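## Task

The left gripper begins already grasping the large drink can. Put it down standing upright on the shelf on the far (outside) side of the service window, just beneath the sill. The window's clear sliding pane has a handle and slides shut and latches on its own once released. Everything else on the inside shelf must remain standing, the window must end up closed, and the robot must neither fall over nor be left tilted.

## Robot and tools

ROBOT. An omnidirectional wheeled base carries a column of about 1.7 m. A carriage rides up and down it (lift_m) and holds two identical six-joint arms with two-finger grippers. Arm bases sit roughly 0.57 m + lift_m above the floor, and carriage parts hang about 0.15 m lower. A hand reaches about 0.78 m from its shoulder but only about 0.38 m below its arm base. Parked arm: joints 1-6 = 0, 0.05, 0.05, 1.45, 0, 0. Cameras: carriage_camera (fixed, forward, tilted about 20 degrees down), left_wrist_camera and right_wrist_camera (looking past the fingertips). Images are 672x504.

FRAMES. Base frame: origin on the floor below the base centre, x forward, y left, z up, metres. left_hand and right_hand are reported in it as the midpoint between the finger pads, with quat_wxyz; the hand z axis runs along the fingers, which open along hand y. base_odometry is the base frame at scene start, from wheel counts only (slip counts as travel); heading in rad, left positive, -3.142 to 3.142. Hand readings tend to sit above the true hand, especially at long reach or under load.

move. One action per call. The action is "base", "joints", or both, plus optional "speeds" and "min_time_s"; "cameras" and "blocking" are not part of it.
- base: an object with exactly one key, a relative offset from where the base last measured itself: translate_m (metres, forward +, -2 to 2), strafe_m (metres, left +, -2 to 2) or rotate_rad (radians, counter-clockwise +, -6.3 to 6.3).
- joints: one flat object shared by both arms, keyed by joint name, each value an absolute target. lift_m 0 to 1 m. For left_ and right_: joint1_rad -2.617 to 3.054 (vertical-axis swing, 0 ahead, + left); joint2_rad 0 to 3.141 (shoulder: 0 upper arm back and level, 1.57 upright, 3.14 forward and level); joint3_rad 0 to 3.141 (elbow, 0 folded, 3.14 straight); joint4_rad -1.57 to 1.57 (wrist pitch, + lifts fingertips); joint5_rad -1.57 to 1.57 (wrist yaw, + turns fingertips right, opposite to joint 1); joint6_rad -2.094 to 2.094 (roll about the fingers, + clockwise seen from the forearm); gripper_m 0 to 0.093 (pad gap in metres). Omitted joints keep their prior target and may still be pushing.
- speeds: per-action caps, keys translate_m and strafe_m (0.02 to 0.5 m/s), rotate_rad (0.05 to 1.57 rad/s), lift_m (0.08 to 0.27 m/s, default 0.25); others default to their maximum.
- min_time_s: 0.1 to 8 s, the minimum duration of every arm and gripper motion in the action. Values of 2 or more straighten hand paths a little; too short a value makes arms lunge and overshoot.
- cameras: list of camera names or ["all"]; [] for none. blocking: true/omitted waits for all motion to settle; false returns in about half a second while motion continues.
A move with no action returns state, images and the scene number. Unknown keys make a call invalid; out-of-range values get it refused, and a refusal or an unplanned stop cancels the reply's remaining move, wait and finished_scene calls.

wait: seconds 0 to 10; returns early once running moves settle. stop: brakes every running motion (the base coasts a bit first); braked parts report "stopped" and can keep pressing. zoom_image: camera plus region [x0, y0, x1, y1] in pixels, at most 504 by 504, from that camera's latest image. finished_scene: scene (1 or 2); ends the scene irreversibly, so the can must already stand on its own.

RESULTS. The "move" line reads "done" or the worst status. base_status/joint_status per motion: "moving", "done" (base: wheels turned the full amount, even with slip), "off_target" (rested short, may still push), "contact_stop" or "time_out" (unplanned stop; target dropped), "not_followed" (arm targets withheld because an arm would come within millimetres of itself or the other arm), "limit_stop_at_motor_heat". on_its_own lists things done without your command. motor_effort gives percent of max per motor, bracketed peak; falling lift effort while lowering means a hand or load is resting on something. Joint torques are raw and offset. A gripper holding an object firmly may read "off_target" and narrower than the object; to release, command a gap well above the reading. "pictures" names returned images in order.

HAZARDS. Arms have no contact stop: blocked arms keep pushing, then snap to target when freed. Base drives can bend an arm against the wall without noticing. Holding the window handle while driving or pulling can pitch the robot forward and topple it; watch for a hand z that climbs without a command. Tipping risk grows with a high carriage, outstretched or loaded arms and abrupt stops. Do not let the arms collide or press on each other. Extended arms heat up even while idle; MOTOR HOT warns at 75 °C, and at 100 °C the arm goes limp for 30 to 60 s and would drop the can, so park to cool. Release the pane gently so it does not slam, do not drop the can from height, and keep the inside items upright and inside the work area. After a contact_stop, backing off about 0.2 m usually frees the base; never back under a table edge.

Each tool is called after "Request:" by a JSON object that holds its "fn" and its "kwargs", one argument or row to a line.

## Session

Request:
{"fn": "move", "kwargs": {
  "cameras": ["all"]
}}

Scene clock: 0.00 s.
Joint torques (N m): no reading
base_odometry: x=+0.000 y=+0.000 heading=+0.000
base_status: not commanded
joint_positions: lift_m=+0.430 left_joint1_rad=+0.017 left_joint2_rad=+0.604 left_joint3_rad=+0.190 left_joint4_rad=-0.391 left_joint5_rad=+0.010 left_joint6_rad=+0.027 left_gripper_m=+0.06443 right_joint1_rad=+0.000 right_joint2_rad=+0.053 right_joint3_rad=+0.031 right_joint4_rad=+1.417 right_joint5_rad=+0.021 right_joint6_rad=+0.024 right_gripper_m=+0.09396
joint_status: not commanded
motor_effort: lift_m=+26 drive_wheels=-1
left_hand: x=+0.4428 y=+0.3140 z=+1.0435 quat_wxyz=(+0.374, +0.007, +0.928, +0.004) (m; base frame)
right_hand: x=+0.2659 y=-0.3156 z=+1.4286 quat_wxyz=(+0.996, +0.012, +0.088, +0.011) (m; base frame)
pictures: carriage_camera, left_wrist_camera, right_wrist_camera

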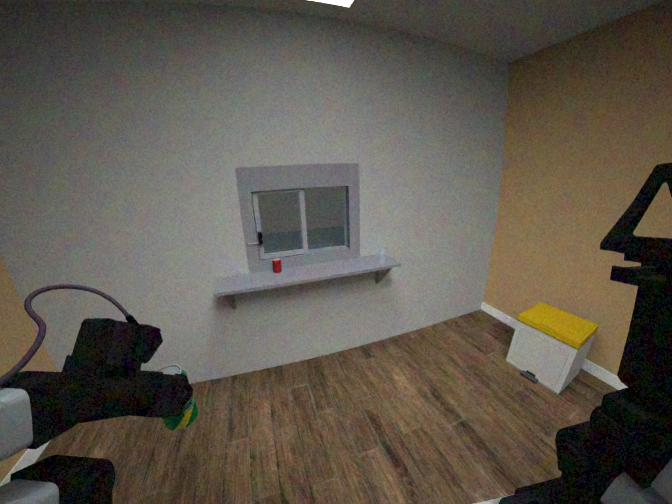

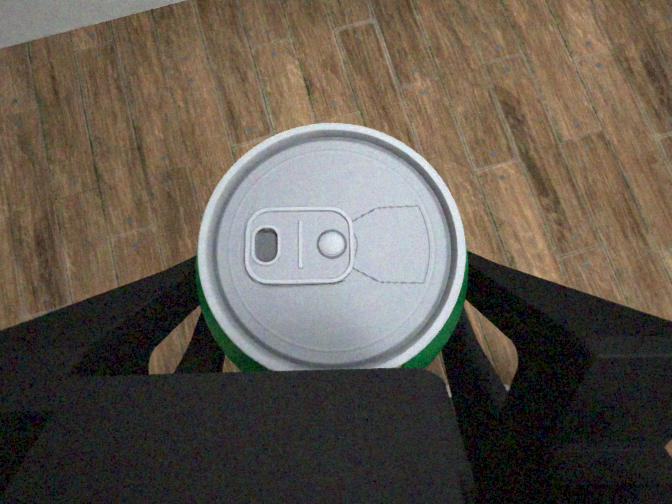

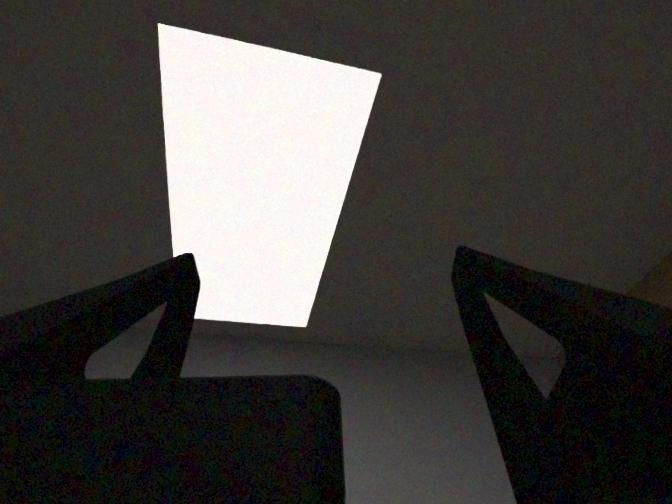

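Request:
{"fn": "zoom_image", "kwargs": {
  "camera": "carriage_camera",
  "region": [205, 150, 415, 310]
}}

Request:
{"fn": "zoom_image", "kwargs": {
  "camera": "left_wrist_camera",
  "region": [180, 110, 480, 390]
}}

Scaled by 2.400 from the camera's 672x504 image, which has a finer 960x720 frame.

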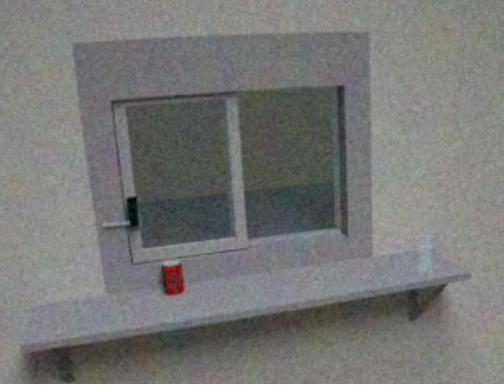

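Scaled by 1.680 from the camera's 672x504 image, which has a finer 960x720 frame.

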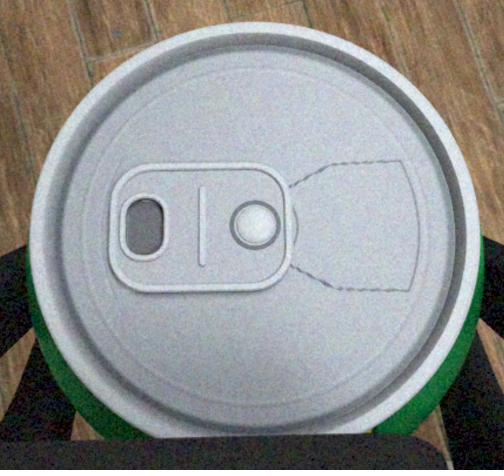

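Request:
{"fn": "move", "kwargs": {
  "base": {"rotate_rad": 0.24},
  "joints": {"lift_m": 0.458, "left_joint1_rad": 0.39, "left_joint2_rad": 0.79, "left_joint3_rad": 1.29, "left_joint4_rad": -1.11, "left_joint5_rad": 0.0, "left_joint6_rad": 0.0},
  "speeds": {"rotate_rad": 0.4},
  "min_time_s": 2.5,
  "cameras": ["carriage_camera", "left_wrist_camera"]
}}

Request:
{"fn": "zoom_image", "kwargs": {
  "camera": "carriage_camera",
  "region": [260, 160, 480, 320]
}}

Scene clock: 56.00 s.
Joint torques (N m): left_arm=[0.66 0.27 8.75 3.03 -0.18 -0.08] | right_arm=[-0.18 3.32 5.15 -0.24 -0.06 0.01]
move: off_target
base_odometry: x=+0.000 y=+0.000 heading=+0.240
base_status: done
joint_positions: lift_m=+0.458 left_joint1_rad=+0.383 left_joint2_rad=+0.791 left_joint3_rad=+1.248 left_joint4_rad=-1.181 left_joint5_rad=+0.010 left_joint6_rad=+0.013 left_gripper_m=+0.06443 right_joint1_rad=+0.000 right_joint2_rad=+0.053 right_joint3_rad=+0.031 right_joint4_rad=+1.417 right_joint5_rad=+0.021 right_joint6_rad=+0.024 right_gripper_m=+0.09396
joint_status: left_joint4_rad off_target (ended at -1.182, target -1.110); the others done
motor_effort: lift_m=+27(30) drive_wheels=+1(7)
left_hand: x=+0.4185 y=+0.3901 z=+1.3295 quat_wxyz=(+0.404, -0.166, +0.897, +0.076) (m; base frame)
right_hand: x=+0.2659 y=-0.3156 z=+1.4568 quat_wxyz=(+0.996, +0.012, +0.088, +0.011) (m; base frame)
pictures: carriage_camera, left_wrist_camera

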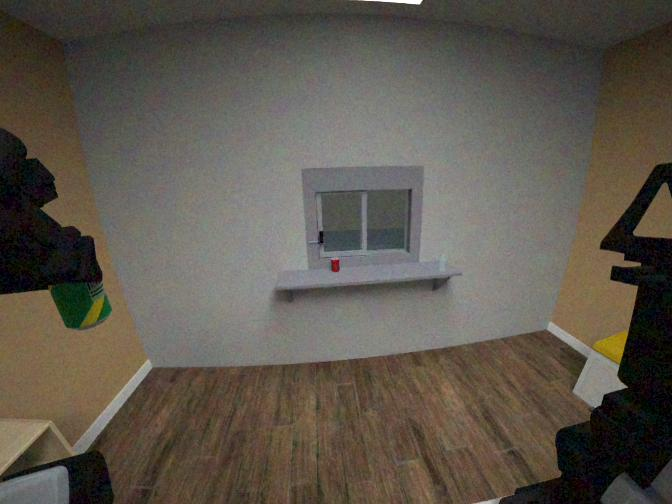

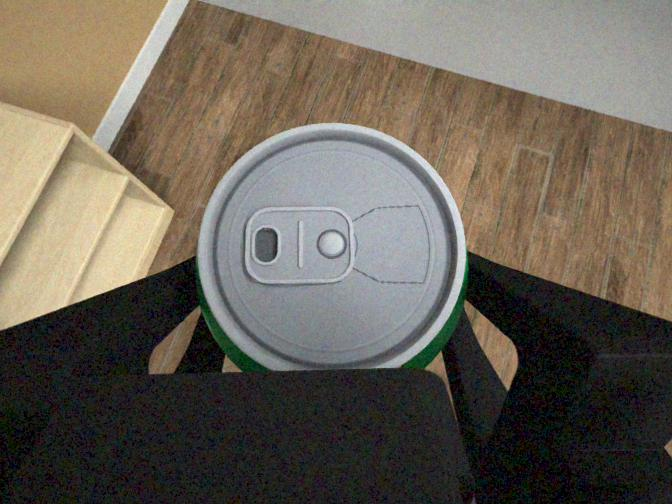

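Scaled by 2.291 from the camera's 672x504 image, which has a finer 960x720 frame.

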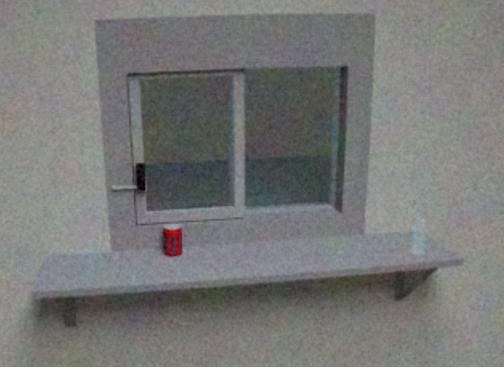

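Request:
{"fn": "move", "kwargs": {
  "base": {"strafe_m": -0.17},
  "joints": {"left_joint4_rad": -1.0},
  "speeds": {"strafe_m": 0.25},
  "min_time_s": 1.0,
  "cameras": []
}}

Request:
{"fn": "move", "kwargs": {
  "base": {"translate_m": 0.68},
  "speeds": {"translate_m": 0.3},
  "cameras": ["carriage_camera", "left_wrist_camera"]
}}

Scene clock: 73.13 s.
Joint torques (N m): left_arm=[0.57 0.31 8.76 3.4 -0.17 -0.05] | right_arm=[-0.18 3.33 5.15 -0.24 -0.06 0]
move: off_target
base_odometry: x=+0.041 y=-0.165 heading=+0.240
base_status: done
joint_positions: lift_m=+0.458 left_joint1_rad=+0.383 left_joint2_rad=+0.792 left_joint3_rad=+1.248 left_joint4_rad=-1.096 left_joint5_rad=+0.007 left_joint6_rad=+0.012 left_gripper_m=+0.06443 right_joint1_rad=+0.000 right_joint2_rad=+0.053 right_joint3_rad=+0.031 right_joint4_rad=+1.417 right_joint5_rad=+0.021 right_joint6_rad=+0.024 right_gripper_m=+0.09396
joint_status: left_joint4_rad off_target (ended at -1.096, target -1.000)
motor_effort: lift_m=+26(28) drive_wheels=-5(9)
left_hand: x=+0.4308 y=+0.3956 z=+1.3458 quat_wxyz=(+0.441, -0.163, +0.879, +0.085) (m; base frame)
right_hand: x=+0.2659 y=-0.3156 z=+1.4568 quat_wxyz=(+0.996, +0.012, +0.088, +0.011) (m; base frame)
pictures: none
No camera images: "cameras" was empty.

Scene clock: 76.97 s.
Joint torques (N m): left_arm=[0.57 -0.06 8.7 3.35 -0.14 -0.08] | right_arm=[-0.17 3.29 5.08 -0.21 -0.06 0]
move: done
base_odometry: x=+0.701 y=-0.004 heading=+0.240
base_status: done
joint_positions: lift_m=+0.458 left_joint1_rad=+0.383 left_joint2_rad=+0.795 left_joint3_rad=+1.249 left_joint4_rad=-1.092 left_joint5_rad=+0.007 left_joint6_rad=+0.012 left_gripper_m=+0.06443 right_joint1_rad=+0.000 right_joint2_rad=+0.053 right_joint3_rad=+0.031 right_joint4_rad=+1.415 right_joint5_rad=+0.021 right_joint6_rad=+0.024 right_gripper_m=+0.09396
joint_status: not commanded
motor_effort: lift_m=+26(29) drive_wheels=-3(9)
left_hand: x=+0.4319 y=+0.3960 z=+1.3464 quat_wxyz=(+0.442, -0.163, +0.878, +0.085) (m; base frame)
right_hand: x=+0.2664 y=-0.3156 z=+1.4567 quat_wxyz=(+0.996, +0.012, +0.089, +0.011) (m; base frame)
pictures: carriage_camera, left_wrist_camera

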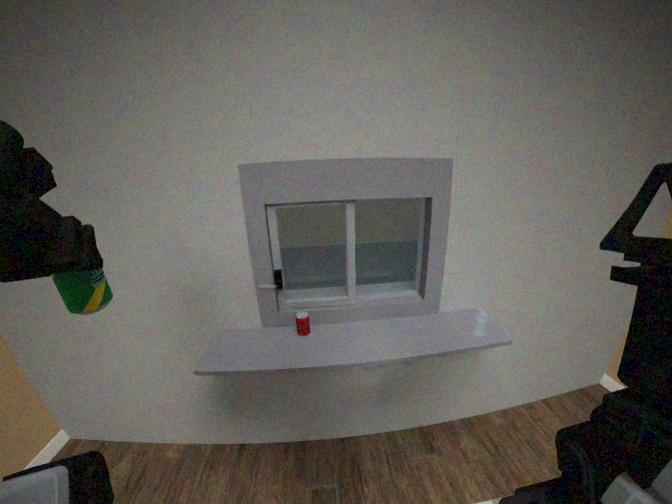

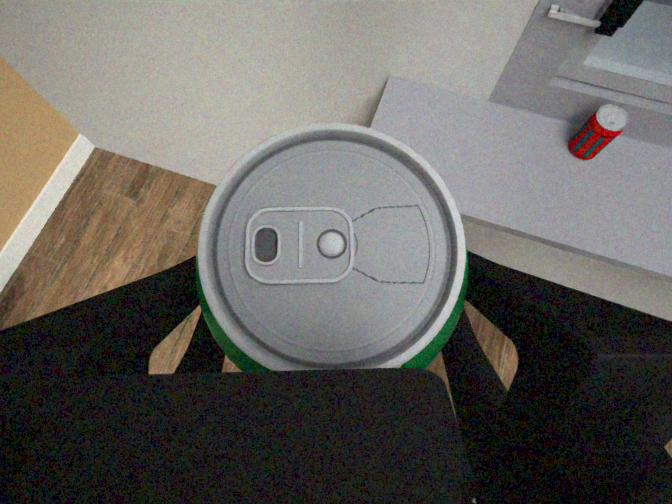

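Request:
{"fn": "zoom_image", "kwargs": {
  "camera": "carriage_camera",
  "region": [185, 190, 525, 390]
}}

Scaled by 1.482 from the camera's 672x504 image, which has a finer 960x720 frame.

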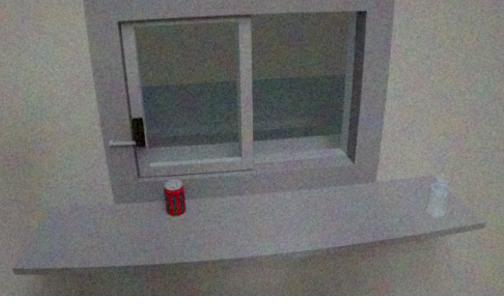

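Request:
{"fn": "zoom_image", "kwargs": {
  "camera": "carriage_camera",
  "region": [30, 240, 140, 330]
}}

Request:
{"fn": "move", "kwargs": {
  "base": {"rotate_rad": 0.045},
  "cameras": []
}}

Request:
{"fn": "move", "kwargs": {
  "base": {"strafe_m": -0.07},
  "speeds": {"strafe_m": 0.2},
  "cameras": []
}}

Request:
{"fn": "move", "kwargs": {
  "base": {"translate_m": 0.22},
  "speeds": {"translate_m": 0.2},
  "cameras": ["carriage_camera", "left_wrist_camera"]
}}

Request:
{"fn": "zoom_image", "kwargs": {
  "camera": "carriage_camera",
  "region": [110, 190, 570, 470]
}}

Scaled by 4.582 from the camera's 672x504 image, which has a finer 960x720 frame.

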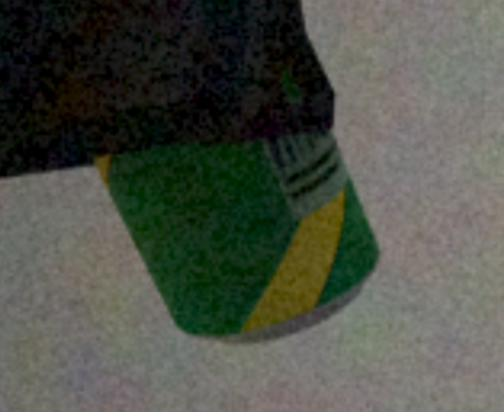

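Scene clock: 124.07 s.
Joint torques (N m): left_arm=[0.49 0.08 8.65 3.35 -0.14 -0.08] | right_arm=[-0.18 3.32 5.08 -0.17 -0.06 0]
move: done
base_odometry: x=+0.701 y=-0.004 heading=+0.285
base_status: done
joint_positions: lift_m=+0.458 left_joint1_rad=+0.384 left_joint2_rad=+0.795 left_joint3_rad=+1.249 left_joint4_rad=-1.092 left_joint5_rad=+0.005 left_joint6_rad=+0.012 left_gripper_m=+0.06444 right_joint1_rad=+0.000 right_joint2_rad=+0.053 right_joint3_rad=+0.031 right_joint4_rad=+1.415 right_joint5_rad=+0.021 right_joint6_rad=+0.024 right_gripper_m=+0.09396
joint_status: not commanded
motor_effort: lift_m=+27(27) drive_wheels=-4(9)
left_hand: x=+0.4317 y=+0.3966 z=+1.3465 quat_wxyz=(+0.442, -0.164, +0.878, +0.086) (m; base frame)
right_hand: x=+0.2665 y=-0.3156 z=+1.4567 quat_wxyz=(+0.996, +0.012, +0.089, +0.011) (m; base frame)
pictures: none
No camera images: "cameras" was empty.

Scene clock: 125.53 s.
Joint torques (N m): left_arm=[0.47 -0.09 8.68 3.36 -0.14 -0.08] | right_arm=[-0.17 3.34 5.16 -0.2 -0.06 0]
move: done
base_odometry: x=+0.721 y=-0.071 heading=+0.285
base_status: done
joint_positions: lift_m=+0.458 left_joint1_rad=+0.384 left_joint2_rad=+0.795 left_joint3_rad=+1.249 left_joint4_rad=-1.091 left_joint5_rad=+0.005 left_joint6_rad=+0.012 left_gripper_m=+0.06444 right_joint1_rad=+0.000 right_joint2_rad=+0.053 right_joint3_rad=+0.031 right_joint4_rad=+1.415 right_joint5_rad=+0.021 right_joint6_rad=+0.024 right_gripper_m=+0.09396
joint_status: not commanded
motor_effort: lift_m=+24(28) drive_wheels=-1(8)
left_hand: x=+0.4318 y=+0.3966 z=+1.3466 quat_wxyz=(+0.442, -0.164, +0.878, +0.086) (m; base frame)
right_hand: x=+0.2665 y=-0.3156 z=+1.4567 quat_wxyz=(+0.996, +0.012, +0.089, +0.011) (m; base frame)
pictures: none
No camera images: "cameras" was empty.

Scene clock: 127.83 s.
Joint torques (N m): left_arm=[0.46 -0.09 8.66 3.34 -0.12 -0.06] | right_arm=[-0.18 3.29 5.19 -0.26 -0.05 0]
move: done
base_odometry: x=+0.932 y=-0.009 heading=+0.285
base_status: done
joint_positions: lift_m=+0.458 left_joint1_rad=+0.384 left_joint2_rad=+0.796 left_joint3_rad=+1.249 left_joint4_rad=-1.091 left_joint5_rad=+0.004 left_joint6_rad=+0.012 left_gripper_m=+0.06444 right_joint1_rad=+0.000 right_joint2_rad=+0.053 right_joint3_rad=+0.031 right_joint4_rad=+1.414 right_joint5_rad=+0.021 right_joint6_rad=+0.024 right_gripper_m=+0.09396
joint_status: not commanded
motor_effort: lift_m=+25(27) drive_wheels=-3(8)
left_hand: x=+0.4320 y=+0.3968 z=+1.3465 quat_wxyz=(+0.442, -0.164, +0.878, +0.087) (m; base frame)
right_hand: x=+0.2666 y=-0.3156 z=+1.4567 quat_wxyz=(+0.996, +0.012, +0.089, +0.011) (m; base frame)
pictures: carriage_camera, left_wrist_camera

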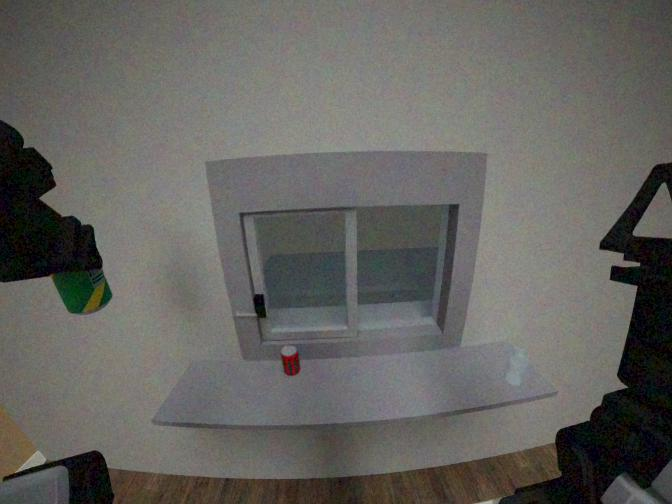

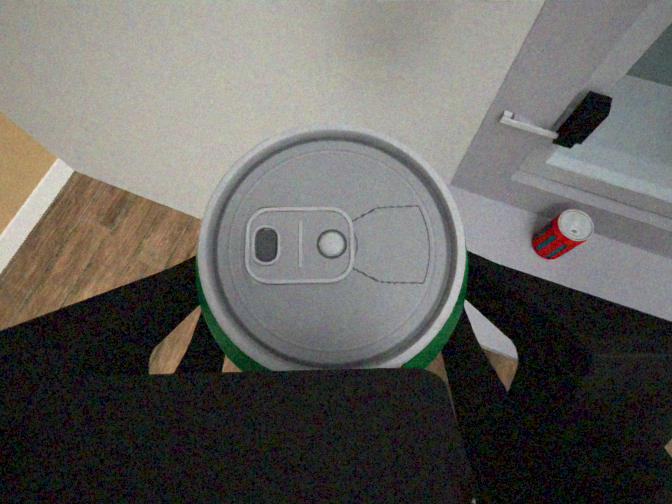

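Scaled by 1.096 from the camera's 672x504 image, which has a finer 960x720 frame.

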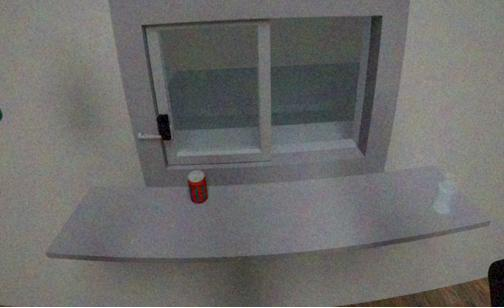

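Request:
{"fn": "move", "kwargs": {
  "base": {"rotate_rad": 0.015},
  "cameras": ["carriage_camera"]
}}

Scene clock: 162.17 s.
Joint torques (N m): left_arm=[0.39 -0.17 8.61 3.33 -0.13 -0.05] | right_arm=[-0.18 3.44 5.08 -0.2 -0.06 0.01]
move: done
base_odometry: x=+0.932 y=-0.009 heading=+0.299
base_status: done
joint_positions: lift_m=+0.458 left_joint1_rad=+0.385 left_joint2_rad=+0.796 left_joint3_rad=+1.249 left_joint4_rad=-1.090 left_joint5_rad=+0.003 left_joint6_rad=+0.012 left_gripper_m=+0.06444 right_joint1_rad=+0.000 right_joint2_rad=+0.053 right_joint3_rad=+0.031 right_joint4_rad=+1.414 right_joint5_rad=+0.021 right_joint6_rad=+0.024 right_gripper_m=+0.09396
joint_status: not commanded
motor_effort: lift_m=+27(28) drive_wheels=-5(5)
left_hand: x=+0.4318 y=+0.3972 z=+1.3466 quat_wxyz=(+0.442, -0.165, +0.878, +0.087) (m; base frame)
right_hand: x=+0.2666 y=-0.3156 z=+1.4567 quat_wxyz=(+0.996, +0.012, +0.089, +0.011) (m; base frame)
pictures: carriage_camera

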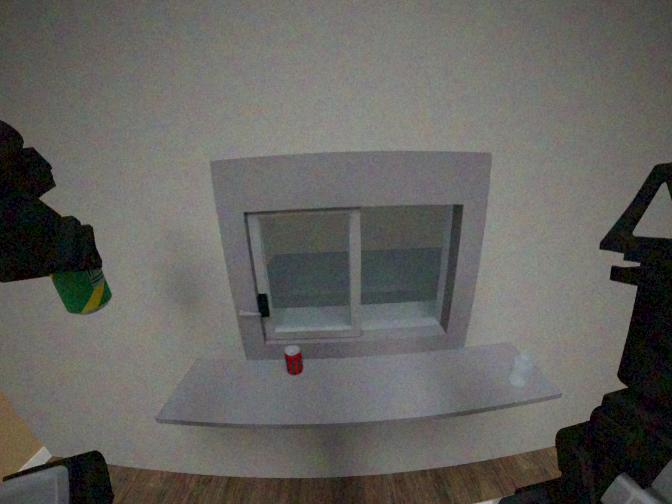

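Request:
{"fn": "move", "kwargs": {
  "base": {"strafe_m": -0.03},
  "speeds": {"strafe_m": 0.1},
  "cameras": []
}}

Request:
{"fn": "move", "kwargs": {
  "base": {"translate_m": 0.15},
  "speeds": {"translate_m": 0.2},
  "cameras": ["carriage_camera"]
}}

Scene clock: 170.40 s.
Joint torques (N m): left_arm=[0.42 -0.16 8.66 3.35 -0.1 -0.1] | right_arm=[-0.18 3.34 5.18 -0.2 -0.06 0.01]
move: done
base_odometry: x=+0.941 y=-0.038 heading=+0.299
base_status: done
joint_positions: lift_m=+0.458 left_joint1_rad=+0.385 left_joint2_rad=+0.796 left_joint3_rad=+1.249 left_joint4_rad=-1.090 left_joint5_rad=+0.003 left_joint6_rad=+0.012 left_gripper_m=+0.06444 right_joint1_rad=+0.000 right_joint2_rad=+0.053 right_joint3_rad=+0.031 right_joint4_rad=+1.414 right_joint5_rad=+0.021 right_joint6_rad=+0.024 right_gripper_m=+0.09396
joint_status: not commanded
motor_effort: lift_m=+26(29) drive_wheels=+0(6)
left_hand: x=+0.4319 y=+0.3972 z=+1.3466 quat_wxyz=(+0.442, -0.165, +0.878, +0.087) (m; base frame)
right_hand: x=+0.2666 y=-0.3156 z=+1.4567 quat_wxyz=(+0.996, +0.012, +0.089, +0.011) (m; base frame)
pictures: none
No camera images: "cameras" was empty.

Scene clock: 172.33 s.
Joint torques (N m): left_arm=[0.43 -0.29 8.65 3.33 -0.13 -0.06] | right_arm=[-0.16 3.3 4.96 -0.19 -0.06 0.01]
move: done
base_odometry: x=+1.085 y=+0.006 heading=+0.299
base_status: done
joint_positions: lift_m=+0.458 left_joint1_rad=+0.385 left_joint2_rad=+0.797 left_joint3_rad=+1.249 left_joint4_rad=-1.089 left_joint5_rad=+0.003 left_joint6_rad=+0.012 left_gripper_m=+0.06444 right_joint1_rad=+0.000 right_joint2_rad=+0.053 right_joint3_rad=+0.031 right_joint4_rad=+1.413 right_joint5_rad=+0.021 right_joint6_rad=+0.024 right_gripper_m=+0.09396
joint_status: not commanded
motor_effort: lift_m=+23(28) drive_wheels=-3(11)
left_hand: x=+0.4323 y=+0.3974 z=+1.3465 quat_wxyz=(+0.441, -0.165, +0.878, +0.087) (m; base frame)
right_hand: x=+0.2669 y=-0.3156 z=+1.4566 quat_wxyz=(+0.996, +0.012, +0.090, +0.011) (m; base frame)
pictures: carriage_camera

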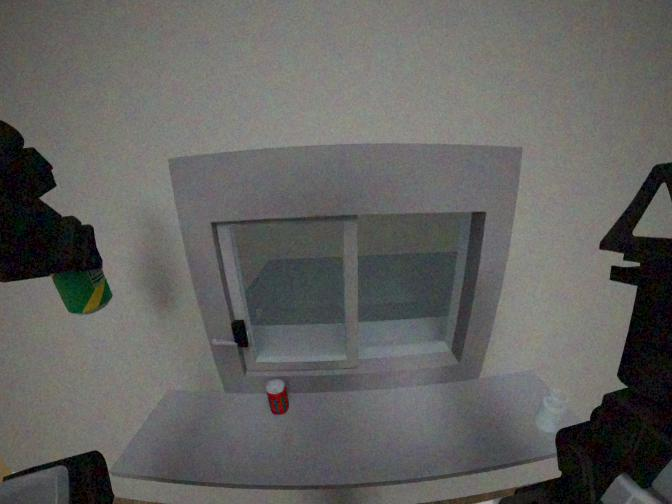

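Request:
{"fn": "move", "kwargs": {
  "base": {"translate_m": 0.1},
  "speeds": {"translate_m": 0.12},
  "cameras": ["carriage_camera"]
}}

Scene clock: 184.57 s.
Joint torques (N m): left_arm=[0.35 -0.28 8.65 3.32 -0.11 -0.07] | right_arm=[-0.17 3.28 5.23 -0.16 -0.06 0.01]
move: done
base_odometry: x=+1.180 y=+0.036 heading=+0.299
base_status: done
joint_positions: lift_m=+0.458 left_joint1_rad=+0.385 left_joint2_rad=+0.797 left_joint3_rad=+1.249 left_joint4_rad=-1.089 left_joint5_rad=+0.003 left_joint6_rad=+0.012 left_gripper_m=+0.06444 right_joint1_rad=+0.000 right_joint2_rad=+0.053 right_joint3_rad=+0.031 right_joint4_rad=+1.413 right_joint5_rad=+0.021 right_joint6_rad=+0.024 right_gripper_m=+0.09396
joint_status: not commanded
motor_effort: lift_m=+25(28) drive_wheels=-3(7)
left_hand: x=+0.4323 y=+0.3974 z=+1.3465 quat_wxyz=(+0.442, -0.165, +0.878, +0.087) (m; base frame)
right_hand: x=+0.2668 y=-0.3156 z=+1.4567 quat_wxyz=(+0.996, +0.012, +0.090, +0.011) (m; base frame)
pictures: carriage_camera

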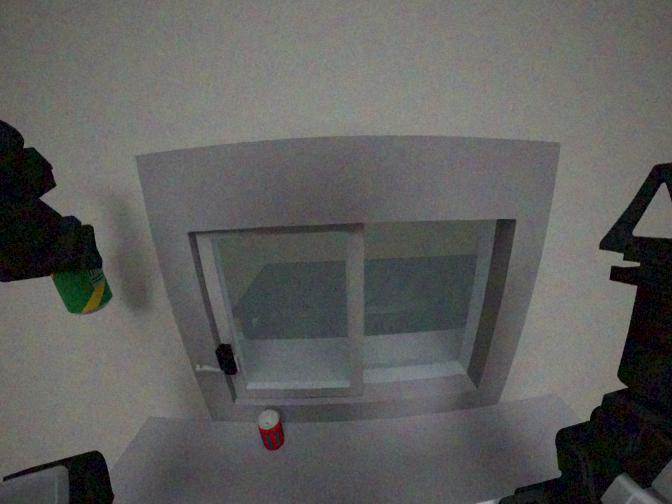

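Request:
{"fn": "move", "kwargs": {
  "base": {"strafe_m": -0.007},
  "speeds": {"strafe_m": 0.05},
  "cameras": ["carriage_camera", "left_wrist_camera"]
}}

Scene clock: 201.77 s.
Joint torques (N m): left_arm=[0.28 -0.31 8.59 3.29 -0.13 -0.06] | right_arm=[-0.16 3.32 5.08 -0.19 -0.06 0]
move: done
base_odometry: x=+1.182 y=+0.029 heading=+0.299
base_status: done
joint_positions: lift_m=+0.458 left_joint1_rad=+0.385 left_joint2_rad=+0.797 left_joint3_rad=+1.249 left_joint4_rad=-1.089 left_joint5_rad=+0.003 left_joint6_rad=+0.012 left_gripper_m=+0.06444 right_joint1_rad=+0.000 right_joint2_rad=+0.053 right_joint3_rad=+0.031 right_joint4_rad=+1.413 right_joint5_rad=+0.021 right_joint6_rad=+0.024 right_gripper_m=+0.09396
joint_status: not commanded
motor_effort: lift_m=+24(28) drive_wheels=+0(3)
left_hand: x=+0.4324 y=+0.3974 z=+1.3466 quat_wxyz=(+0.442, -0.165, +0.878, +0.087) (m; base frame)
right_hand: x=+0.2668 y=-0.3156 z=+1.4567 quat_wxyz=(+0.996, +0.012, +0.090, +0.011) (m; base frame)
pictures: carriage_camera, left_wrist_camera

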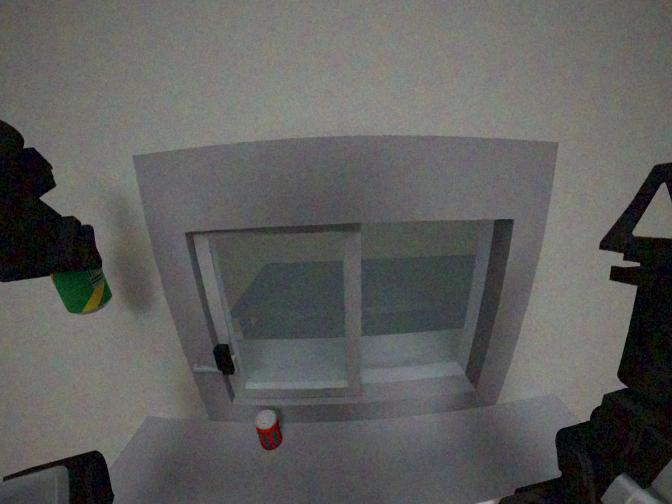

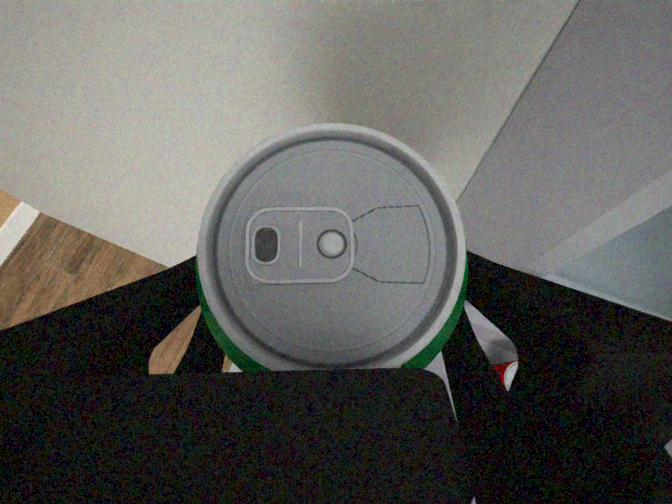

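Request:
{"fn": "zoom_image", "kwargs": {
  "camera": "carriage_camera",
  "region": [30, 240, 140, 330]
}}

Request:
{"fn": "zoom_image", "kwargs": {
  "camera": "carriage_camera",
  "region": [150, 300, 350, 470]
}}

Scaled by 4.582 from the camera's 672x504 image, which has a finer 960x720 frame.

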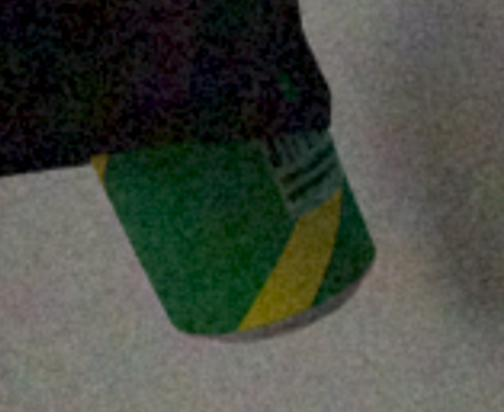

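Scaled by 2.520 from the camera's 672x504 image, which has a finer 960x720 frame.

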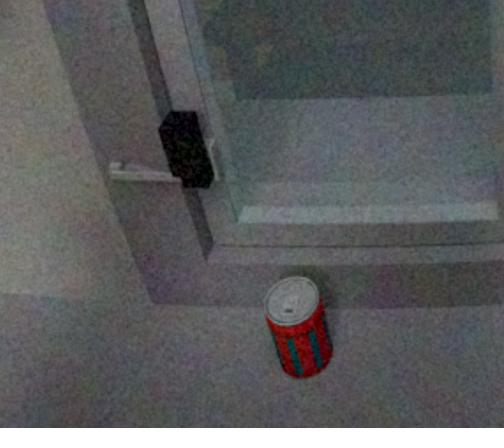

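Request:
{"fn": "move", "kwargs": {
  "joints": {"right_joint1_rad": 1.2, "right_joint2_rad": 0.05, "right_joint3_rad": 0.06, "right_joint4_rad": 1.43, "right_joint5_rad": 0, "right_joint6_rad": 0, "right_gripper_m": 0.06},
  "min_time_s": 1.5,
  "cameras": []
}}

Request:
{"fn": "move", "kwargs": {
  "joints": {"right_joint1_rad": 1.205, "right_joint2_rad": 2.066, "right_joint3_rad": 1.174, "right_joint4_rad": 0.492, "right_joint5_rad": 0.332, "right_joint6_rad": 0},
  "min_time_s": 2.5,
  "cameras": []
}}

Request:
{"fn": "move", "kwargs": {
  "joints": {"right_joint1_rad": 1.332, "right_joint2_rad": 2.433, "right_joint3_rad": 1.726, "right_joint4_rad": 0.150, "right_joint5_rad": 0.773, "right_joint6_rad": 0.407, "right_gripper_m": 0.07},
  "min_time_s": 2,
  "cameras": ["right_wrist_camera", "carriage_camera"]
}}

Scene clock: 292.07 s.
Joint torques (N m): left_arm=[0.32 -0.29 8.58 3.31 -0.12 -0.07] | right_arm=[0.59 2.95 7.38 -0.11 -0.13 -0.07]
move: done
base_odometry: x=+1.182 y=+0.029 heading=+0.299
base_status: not commanded
joint_positions: lift_m=+0.458 left_joint1_rad=+0.385 left_joint2_rad=+0.797 left_joint3_rad=+1.249 left_joint4_rad=-1.089 left_joint5_rad=+0.003 left_joint6_rad=+0.012 left_gripper_m=+0.06444 right_joint1_rad=+1.191 right_joint2_rad=+0.053 right_joint3_rad=+0.031 right_joint4_rad=+1.421 right_joint5_rad=+0.008 right_joint6_rad=+0.010 right_gripper_m=+0.06007
joint_status: all done
motor_effort: lift_m=+25(28) drive_wheels=+0(0)
left_hand: x=+0.4324 y=+0.3974 z=+1.3466 quat_wxyz=(+0.442, -0.165, +0.878, +0.087) (m; base frame)
right_hand: x=+0.2379 y=-0.2703 z=+1.4570 quat_wxyz=(+0.822, -0.045, +0.074, +0.562) (m; base frame)
pictures: none
No camera images: "cameras" was empty.

Scene clock: 294.87 s.
Joint torques (N m): left_arm=[0.39 -0.27 8.65 3.3 -0.12 -0.08] | right_arm=[0.69 -7.28 8.13 2.05 0.16 -0.08]
move: done
base_odometry: x=+1.182 y=+0.029 heading=+0.299
base_status: not commanded
joint_positions: lift_m=+0.458 left_joint1_rad=+0.385 left_joint2_rad=+0.797 left_joint3_rad=+1.249 left_joint4_rad=-1.089 left_joint5_rad=+0.003 left_joint6_rad=+0.012 left_gripper_m=+0.06444 right_joint1_rad=+1.195 right_joint2_rad=+2.052 right_joint3_rad=+1.144 right_joint4_rad=+0.495 right_joint5_rad=+0.323 right_joint6_rad=+0.009 right_gripper_m=+0.06007
joint_status: all done
motor_effort: lift_m=+26(28) drive_wheels=+0(0)
left_hand: x=+0.4324 y=+0.3974 z=+1.3466 quat_wxyz=(+0.442, -0.165, +0.878, +0.087) (m; base frame)
right_hand: x=+0.4765 y=+0.1880 z=+1.1260 quat_wxyz=(+0.521, -0.389, +0.734, +0.195) (m; base frame)
pictures: none
No camera images: "cameras" was empty.

Scene clock: 297.17 s.
Joint torques (N m): left_arm=[0.34 -0.23 8.61 3.32 -0.11 -0.04] | right_arm=[0.57 -9.42 8.55 1.77 0.32 0.1]
move: done
base_odometry: x=+1.182 y=+0.029 heading=+0.299
base_status: not commanded
joint_positions: lift_m=+0.458 left_joint1_rad=+0.385 left_joint2_rad=+0.797 left_joint3_rad=+1.249 left_joint4_rad=-1.089 left_joint5_rad=+0.003 left_joint6_rad=+0.012 left_gripper_m=+0.06444 right_joint1_rad=+1.324 right_joint2_rad=+2.414 right_joint3_rad=+1.694 right_joint4_rad=+0.155 right_joint5_rad=+0.763 right_joint6_rad=+0.397 right_gripper_m=+0.06993
joint_status: all done
motor_effort: lift_m=+26(29) drive_wheels=+0(0)
left_hand: x=+0.4324 y=+0.3974 z=+1.3466 quat_wxyz=(+0.442, -0.165, +0.878, +0.087) (m; base frame)
right_hand: x=+0.4856 y=+0.2498 z=+1.0964 quat_wxyz=(+0.539, -0.203, +0.808, +0.126) (m; base frame)
pictures: carriage_camera, right_wrist_camera

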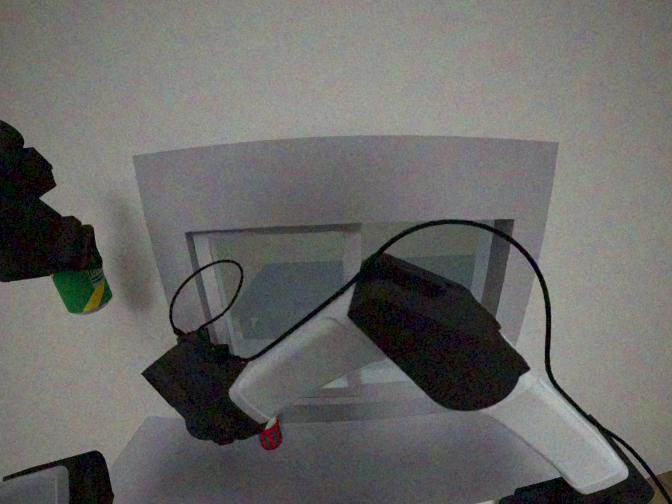

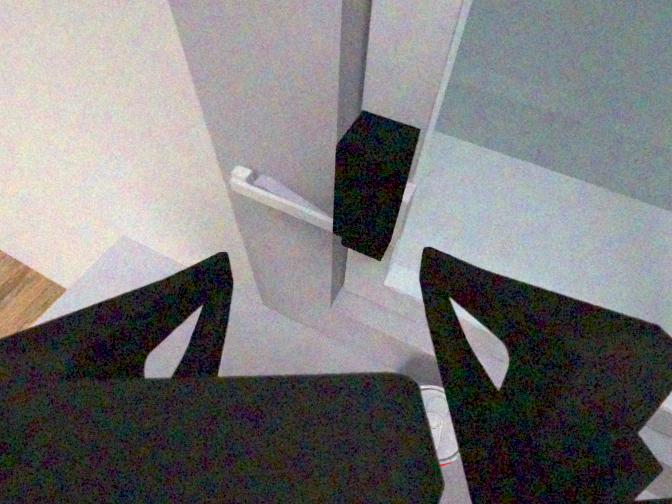

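Request:
{"fn": "move", "kwargs": {
  "joints": {"right_joint1_rad": 1.342, "right_joint2_rad": 2.591, "right_joint3_rad": 2.107, "right_joint4_rad": -0.315, "right_joint5_rad": 1.012, "right_joint6_rad": 0.737, "right_gripper_m": 0.055},
  "min_time_s": 1.5,
  "cameras": ["right_wrist_camera"]
}}

Request:
{"fn": "move", "kwargs": {
  "joints": {"right_joint1_rad": 1.247, "right_joint2_rad": 2.6745, "right_joint3_rad": 2.228, "right_joint4_rad": -0.275, "right_joint5_rad": 0.942, "right_joint6_rad": 0.6215},
  "min_time_s": 1.5,
  "cameras": ["right_wrist_camera"]
}}

Scene clock: 304.00 s.
Joint torques (N m): left_arm=[0.32 -0.34 8.64 3.32 -0.09 -0.06] | right_arm=[0.64 -10.14 8.76 1.39 0.45 0.1]
move: done
base_odometry: x=+1.182 y=+0.029 heading=+0.299
base_status: not commanded
joint_positions: lift_m=+0.458 left_joint1_rad=+0.385 left_joint2_rad=+0.797 left_joint3_rad=+1.249 left_joint4_rad=-1.089 left_joint5_rad=+0.003 left_joint6_rad=+0.012 left_gripper_m=+0.06444 right_joint1_rad=+1.333 right_joint2_rad=+2.571 right_joint3_rad=+2.075 right_joint4_rad=-0.309 right_joint5_rad=+1.002 right_joint6_rad=+0.727 right_gripper_m=+0.05507
joint_status: all done
motor_effort: lift_m=+25(29) drive_wheels=+0(0)
left_hand: x=+0.4324 y=+0.3974 z=+1.3466 quat_wxyz=(+0.442, -0.165, +0.878, +0.087) (m; base frame)
right_hand: x=+0.5044 y=+0.2389 z=+1.1022 quat_wxyz=(+0.551, -0.071, +0.830, +0.051) (m; base frame)
pictures: right_wrist_camera

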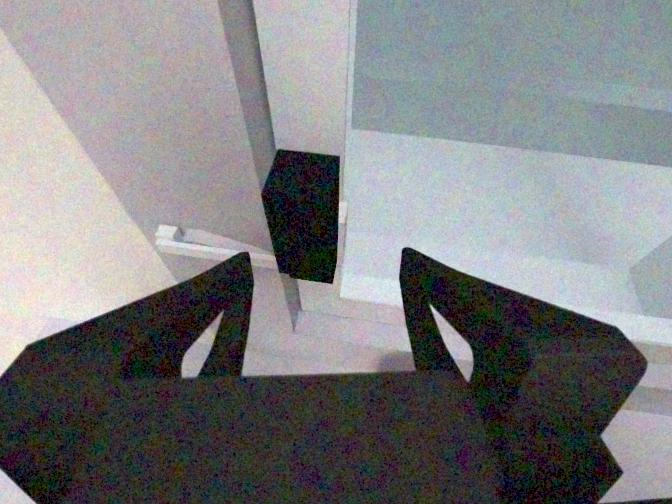

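Scene clock: 305.80 s.
Joint torques (N m): left_arm=[0.35 -0.18 8.61 3.3 -0.11 -0.07] | right_arm=[-0.81 -10.52 8.91 1.68 0.27 -0.1]
move: done
base_odometry: x=+1.182 y=+0.029 heading=+0.299
base_status: not commanded
joint_positions: lift_m=+0.458 left_joint1_rad=+0.385 left_joint2_rad=+0.797 left_joint3_rad=+1.249 left_joint4_rad=-1.089 left_joint5_rad=+0.003 left_joint6_rad=+0.012 left_gripper_m=+0.06444 right_joint1_rad=+1.254 right_joint2_rad=+2.654 right_joint3_rad=+2.195 right_joint4_rad=-0.289 right_joint5_rad=+0.950 right_joint6_rad=+0.631 right_gripper_m=+0.05507
joint_status: all done
motor_effort: lift_m=+26(28) drive_wheels=+0(0)
left_hand: x=+0.4324 y=+0.3974 z=+1.3466 quat_wxyz=(+0.442, -0.165, +0.878, +0.087) (m; base frame)
right_hand: x=+0.5496 y=+0.2410 z=+1.0943 quat_wxyz=(+0.548, -0.076, +0.832, +0.042) (m; base frame)
pictures: right_wrist_camera

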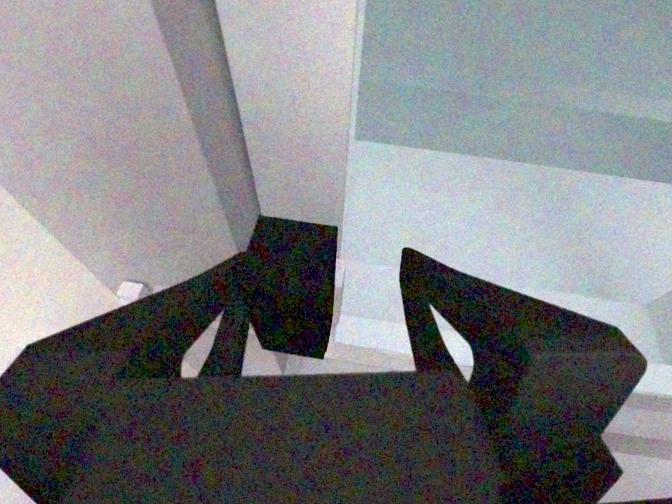

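Request:
{"fn": "move", "kwargs": {
  "joints": {"right_joint1_rad": 1.234, "right_joint2_rad": 2.562, "right_joint3_rad": 2.024, "right_joint4_rad": -0.178, "right_joint5_rad": 0.932, "right_joint6_rad": 0.608},
  "min_time_s": 1.2,
  "cameras": []
}}

Request:
{"fn": "move", "kwargs": {
  "joints": {"right_joint1_rad": 1.2227, "right_joint2_rad": 2.464, "right_joint3_rad": 1.837, "right_joint4_rad": -0.066, "right_joint5_rad": 0.923, "right_joint6_rad": 0.594},
  "min_time_s": 1.2,
  "cameras": ["right_wrist_camera"]
}}

Scene clock: 312.80 s.
Joint torques (N m): left_arm=[0.32 -0.2 8.54 3.32 -0.1 -0.07] | right_arm=[-1.44 -16.46 4.97 1.61 0.43 -0.07]
move: done
base_odometry: x=+1.182 y=+0.029 heading=+0.299
base_status: not commanded
joint_positions: lift_m=+0.458 left_joint1_rad=+0.385 left_joint2_rad=+0.797 left_joint3_rad=+1.249 left_joint4_rad=-1.089 left_joint5_rad=+0.003 left_joint6_rad=+0.012 left_gripper_m=+0.06444 right_joint1_rad=+1.250 right_joint2_rad=+2.623 right_joint3_rad=+2.037 right_joint4_rad=-0.184 right_joint5_rad=+0.922 right_joint6_rad=+0.617 right_gripper_m=+0.05507
joint_status: all done
motor_effort: lift_m=+25(28) drive_wheels=+0(0)
left_hand: x=+0.4324 y=+0.3974 z=+1.3466 quat_wxyz=(+0.442, -0.165, +0.878, +0.087) (m; base frame)
right_hand: x=+0.5456 y=+0.2281 z=+1.0648 quat_wxyz=(+0.537, -0.092, +0.838, +0.037) (m; base frame)
pictures: none
No camera images: "cameras" was empty.

Scene clock: 314.30 s.
Joint torques (N m): left_arm=[0.43 -0.31 8.61 3.32 -0.1 -0.05] | right_arm=[-1.46 -15.8 4.85 1.6 0.46 -0.09]
move: done
base_odometry: x=+1.182 y=+0.029 heading=+0.299
base_status: not commanded
joint_positions: lift_m=+0.458 left_joint1_rad=+0.385 left_joint2_rad=+0.797 left_joint3_rad=+1.249 left_joint4_rad=-1.089 left_joint5_rad=+0.003 left_joint6_rad=+0.012 left_gripper_m=+0.06444 right_joint1_rad=+1.238 right_joint2_rad=+2.523 right_joint3_rad=+1.850 right_joint4_rad=-0.072 right_joint5_rad=+0.912 right_joint6_rad=+0.604 right_gripper_m=+0.05507
joint_status: all done
motor_effort: lift_m=+27(28) drive_wheels=+0(0)
left_hand: x=+0.4324 y=+0.3974 z=+1.3466 quat_wxyz=(+0.442, -0.165, +0.878, +0.087) (m; base frame)
right_hand: x=+0.5448 y=+0.2073 z=+1.0692 quat_wxyz=(+0.539, -0.088, +0.836, +0.043) (m; base frame)
pictures: right_wrist_camera

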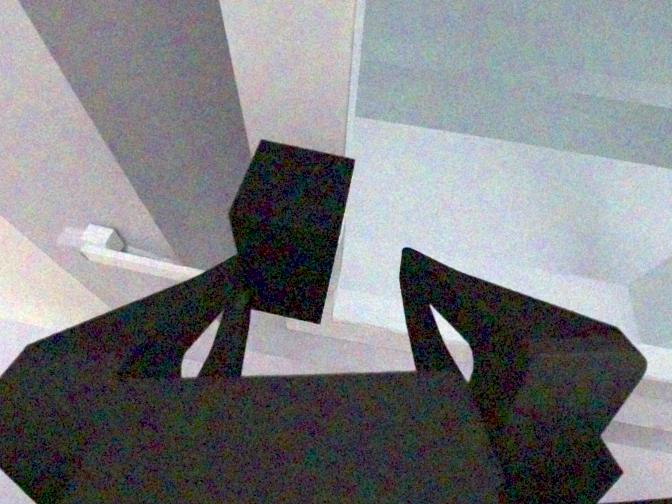

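Request:
{"fn": "move", "kwargs": {
  "joints": {"right_joint1_rad": 1.187, "right_joint2_rad": 2.255, "right_joint3_rad": 1.483, "right_joint4_rad": 0.11, "right_joint5_rad": 0.911, "right_joint6_rad": 0.555},
  "min_time_s": 1.5,
  "cameras": []
}}

Request:
{"fn": "move", "kwargs": {
  "joints": {"right_joint1_rad": 1.14, "right_joint2_rad": 2.111, "right_joint3_rad": 1.22, "right_joint4_rad": 0.263, "right_joint5_rad": 0.877, "right_joint6_rad": 0.512},
  "min_time_s": 1.5,
  "cameras": []
}}

Request:
{"fn": "move", "kwargs": {
  "joints": {"right_joint1_rad": 1.085, "right_joint2_rad": 1.981, "right_joint3_rad": 0.99, "right_joint4_rad": 0.399, "right_joint5_rad": 0.832, "right_joint6_rad": 0.463},
  "min_time_s": 1.3,
  "cameras": []
}}

Request:
{"fn": "move", "kwargs": {
  "joints": {"right_joint1_rad": 1.015, "right_joint2_rad": 1.858, "right_joint3_rad": 0.784, "right_joint4_rad": 0.521, "right_joint5_rad": 0.774, "right_joint6_rad": 0.408},
  "min_time_s": 1.3,
  "cameras": []
}}

Request:
{"fn": "move", "kwargs": {
  "joints": {"right_joint1_rad": 0.963, "right_joint2_rad": 1.787, "right_joint3_rad": 0.671, "right_joint4_rad": 0.588, "right_joint5_rad": 0.731, "right_joint6_rad": 0.371},
  "min_time_s": 1.3,
  "cameras": ["carriage_camera", "right_wrist_camera"]
}}

Scene clock: 328.50 s.
Joint torques (N m): left_arm=[0.29 -0.24 8.61 3.31 -0.13 -0.07] | right_arm=[-1.24 -13.96 4.56 1.58 0.44 -0.12]
move: done
base_odometry: x=+1.182 y=+0.029 heading=+0.299
base_status: not commanded
joint_positions: lift_m=+0.458 left_joint1_rad=+0.385 left_joint2_rad=+0.797 left_joint3_rad=+1.249 left_joint4_rad=-1.089 left_joint5_rad=+0.003 left_joint6_rad=+0.012 left_gripper_m=+0.06444 right_joint1_rad=+1.200 right_joint2_rad=+2.305 right_joint3_rad=+1.497 right_joint4_rad=+0.107 right_joint5_rad=+0.899 right_joint6_rad=+0.566 right_gripper_m=+0.05507
joint_status: all done
motor_effort: lift_m=+26(27) drive_wheels=+0(0)
left_hand: x=+0.4324 y=+0.3974 z=+1.3466 quat_wxyz=(+0.442, -0.165, +0.878, +0.087) (m; base frame)
right_hand: x=+0.5458 y=+0.1502 z=+1.0867 quat_wxyz=(+0.545, -0.081, +0.833, +0.043) (m; base frame)
pictures: none
No camera images: "cameras" was empty.

Scene clock: 330.30 s.
Joint torques (N m): left_arm=[0.42 -0.21 8.64 3.31 -0.12 -0.03] | right_arm=[-1.26 -12.25 4.27 1.68 0.36 -0.07]
move: done
base_odometry: x=+1.182 y=+0.029 heading=+0.299
base_status: not commanded
joint_positions: lift_m=+0.458 left_joint1_rad=+0.385 left_joint2_rad=+0.797 left_joint3_rad=+1.249 left_joint4_rad=-1.089 left_joint5_rad=+0.003 left_joint6_rad=+0.012 left_gripper_m=+0.06444 right_joint1_rad=+1.153 right_joint2_rad=+2.156 right_joint3_rad=+1.233 right_joint4_rad=+0.260 right_joint5_rad=+0.873 right_joint6_rad=+0.523 right_gripper_m=+0.05507
joint_status: all done
motor_effort: lift_m=+25(28) drive_wheels=+0(0)
left_hand: x=+0.4324 y=+0.3974 z=+1.3466 quat_wxyz=(+0.442, -0.165, +0.878, +0.087) (m; base frame)
right_hand: x=+0.5478 y=+0.0984 z=+1.0907 quat_wxyz=(+0.548, -0.076, +0.832, +0.041) (m; base frame)
pictures: none
No camera images: "cameras" was empty.

Scene clock: 331.90 s.
Joint torques (N m): left_arm=[0.43 -0.31 8.69 3.33 -0.1 -0.05] | right_arm=[-1.14 -10.76 4.08 1.69 0.36 -0.09]
move: done
base_odometry: x=+1.182 y=+0.029 heading=+0.299
base_status: not commanded
joint_positions: lift_m=+0.458 left_joint1_rad=+0.385 left_joint2_rad=+0.797 left_joint3_rad=+1.249 left_joint4_rad=-1.089 left_joint5_rad=+0.003 left_joint6_rad=+0.012 left_gripper_m=+0.06444 right_joint1_rad=+1.096 right_joint2_rad=+2.021 right_joint3_rad=+1.003 right_joint4_rad=+0.396 right_joint5_rad=+0.827 right_joint6_rad=+0.474 right_gripper_m=+0.05507
joint_status: all done
motor_effort: lift_m=+24(29) drive_wheels=+0(0)
left_hand: x=+0.4324 y=+0.3974 z=+1.3466 quat_wxyz=(+0.442, -0.165, +0.878, +0.087) (m; base frame)
right_hand: x=+0.5487 y=+0.0480 z=+1.0929 quat_wxyz=(+0.548, -0.075, +0.832, +0.043) (m; base frame)
pictures: none
No camera images: "cameras" was empty.

Scene clock: 333.50 s.
Joint torques (N m): left_arm=[0.32 -0.27 8.57 3.29 -0.11 -0.08] | right_arm=[-1.14 -9.25 3.88 1.84 0.29 -0.07]
move: done
base_odometry: x=+1.182 y=+0.029 heading=+0.299
base_status: not commanded
joint_positions: lift_m=+0.458 left_joint1_rad=+0.385 left_joint2_rad=+0.797 left_joint3_rad=+1.249 left_joint4_rad=-1.089 left_joint5_rad=+0.003 left_joint6_rad=+0.012 left_gripper_m=+0.06444 right_joint1_rad=+1.026 right_joint2_rad=+1.894 right_joint3_rad=+0.797 right_joint4_rad=+0.518 right_joint5_rad=+0.769 right_joint6_rad=+0.419 right_gripper_m=+0.05507
joint_status: all done
motor_effort: lift_m=+24(28) drive_wheels=+0(0)
left_hand: x=+0.4324 y=+0.3974 z=+1.3466 quat_wxyz=(+0.442, -0.165, +0.878, +0.087) (m; base frame)
right_hand: x=+0.5490 y=-0.0022 z=+1.0949 quat_wxyz=(+0.549, -0.073, +0.831, +0.044) (m; base frame)
pictures: none
No camera images: "cameras" was empty.

Scene clock: 335.10 s.
Joint torques (N m): left_arm=[0.42 -0.21 8.68 3.3 -0.12 -0.06] | right_arm=[-1.29 -8.34 3.7 1.84 0.26 -0.09]
move: done
base_odometry: x=+1.182 y=+0.029 heading=+0.299
base_status: not commanded
joint_positions: lift_m=+0.458 left_joint1_rad=+0.385 left_joint2_rad=+0.797 left_joint3_rad=+1.249 left_joint4_rad=-1.089 left_joint5_rad=+0.003 left_joint6_rad=+0.012 left_gripper_m=+0.06444 right_joint1_rad=+0.976 right_joint2_rad=+1.819 right_joint3_rad=+0.684 right_joint4_rad=+0.585 right_joint5_rad=+0.726 right_joint6_rad=+0.383 right_gripper_m=+0.05507
joint_status: all done
motor_effort: lift_m=+26(28) drive_wheels=+0(0)
left_hand: x=+0.4324 y=+0.3974 z=+1.3466 quat_wxyz=(+0.442, -0.165, +0.878, +0.087) (m; base frame)
right_hand: x=+0.5490 y=-0.0313 z=+1.0970 quat_wxyz=(+0.550, -0.072, +0.831, +0.046) (m; base frame)
pictures: carriage_camera, right_wrist_camera

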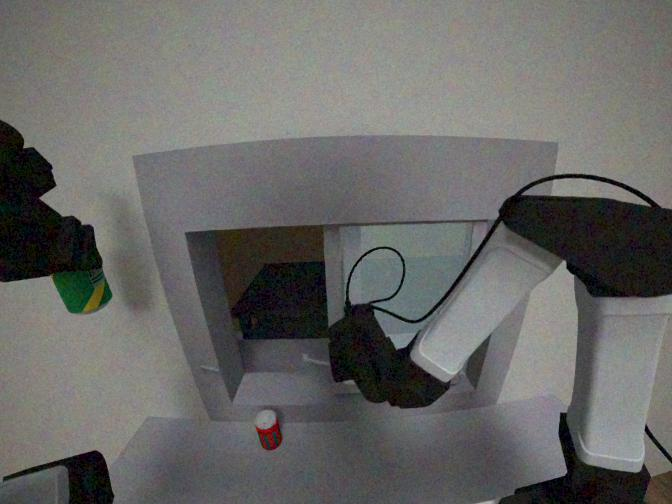

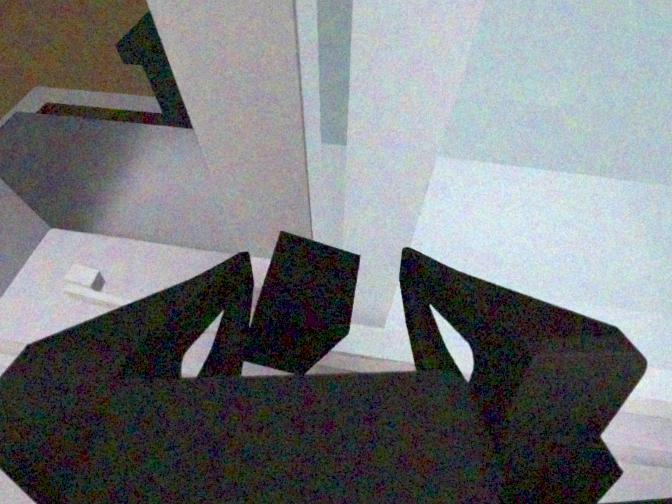

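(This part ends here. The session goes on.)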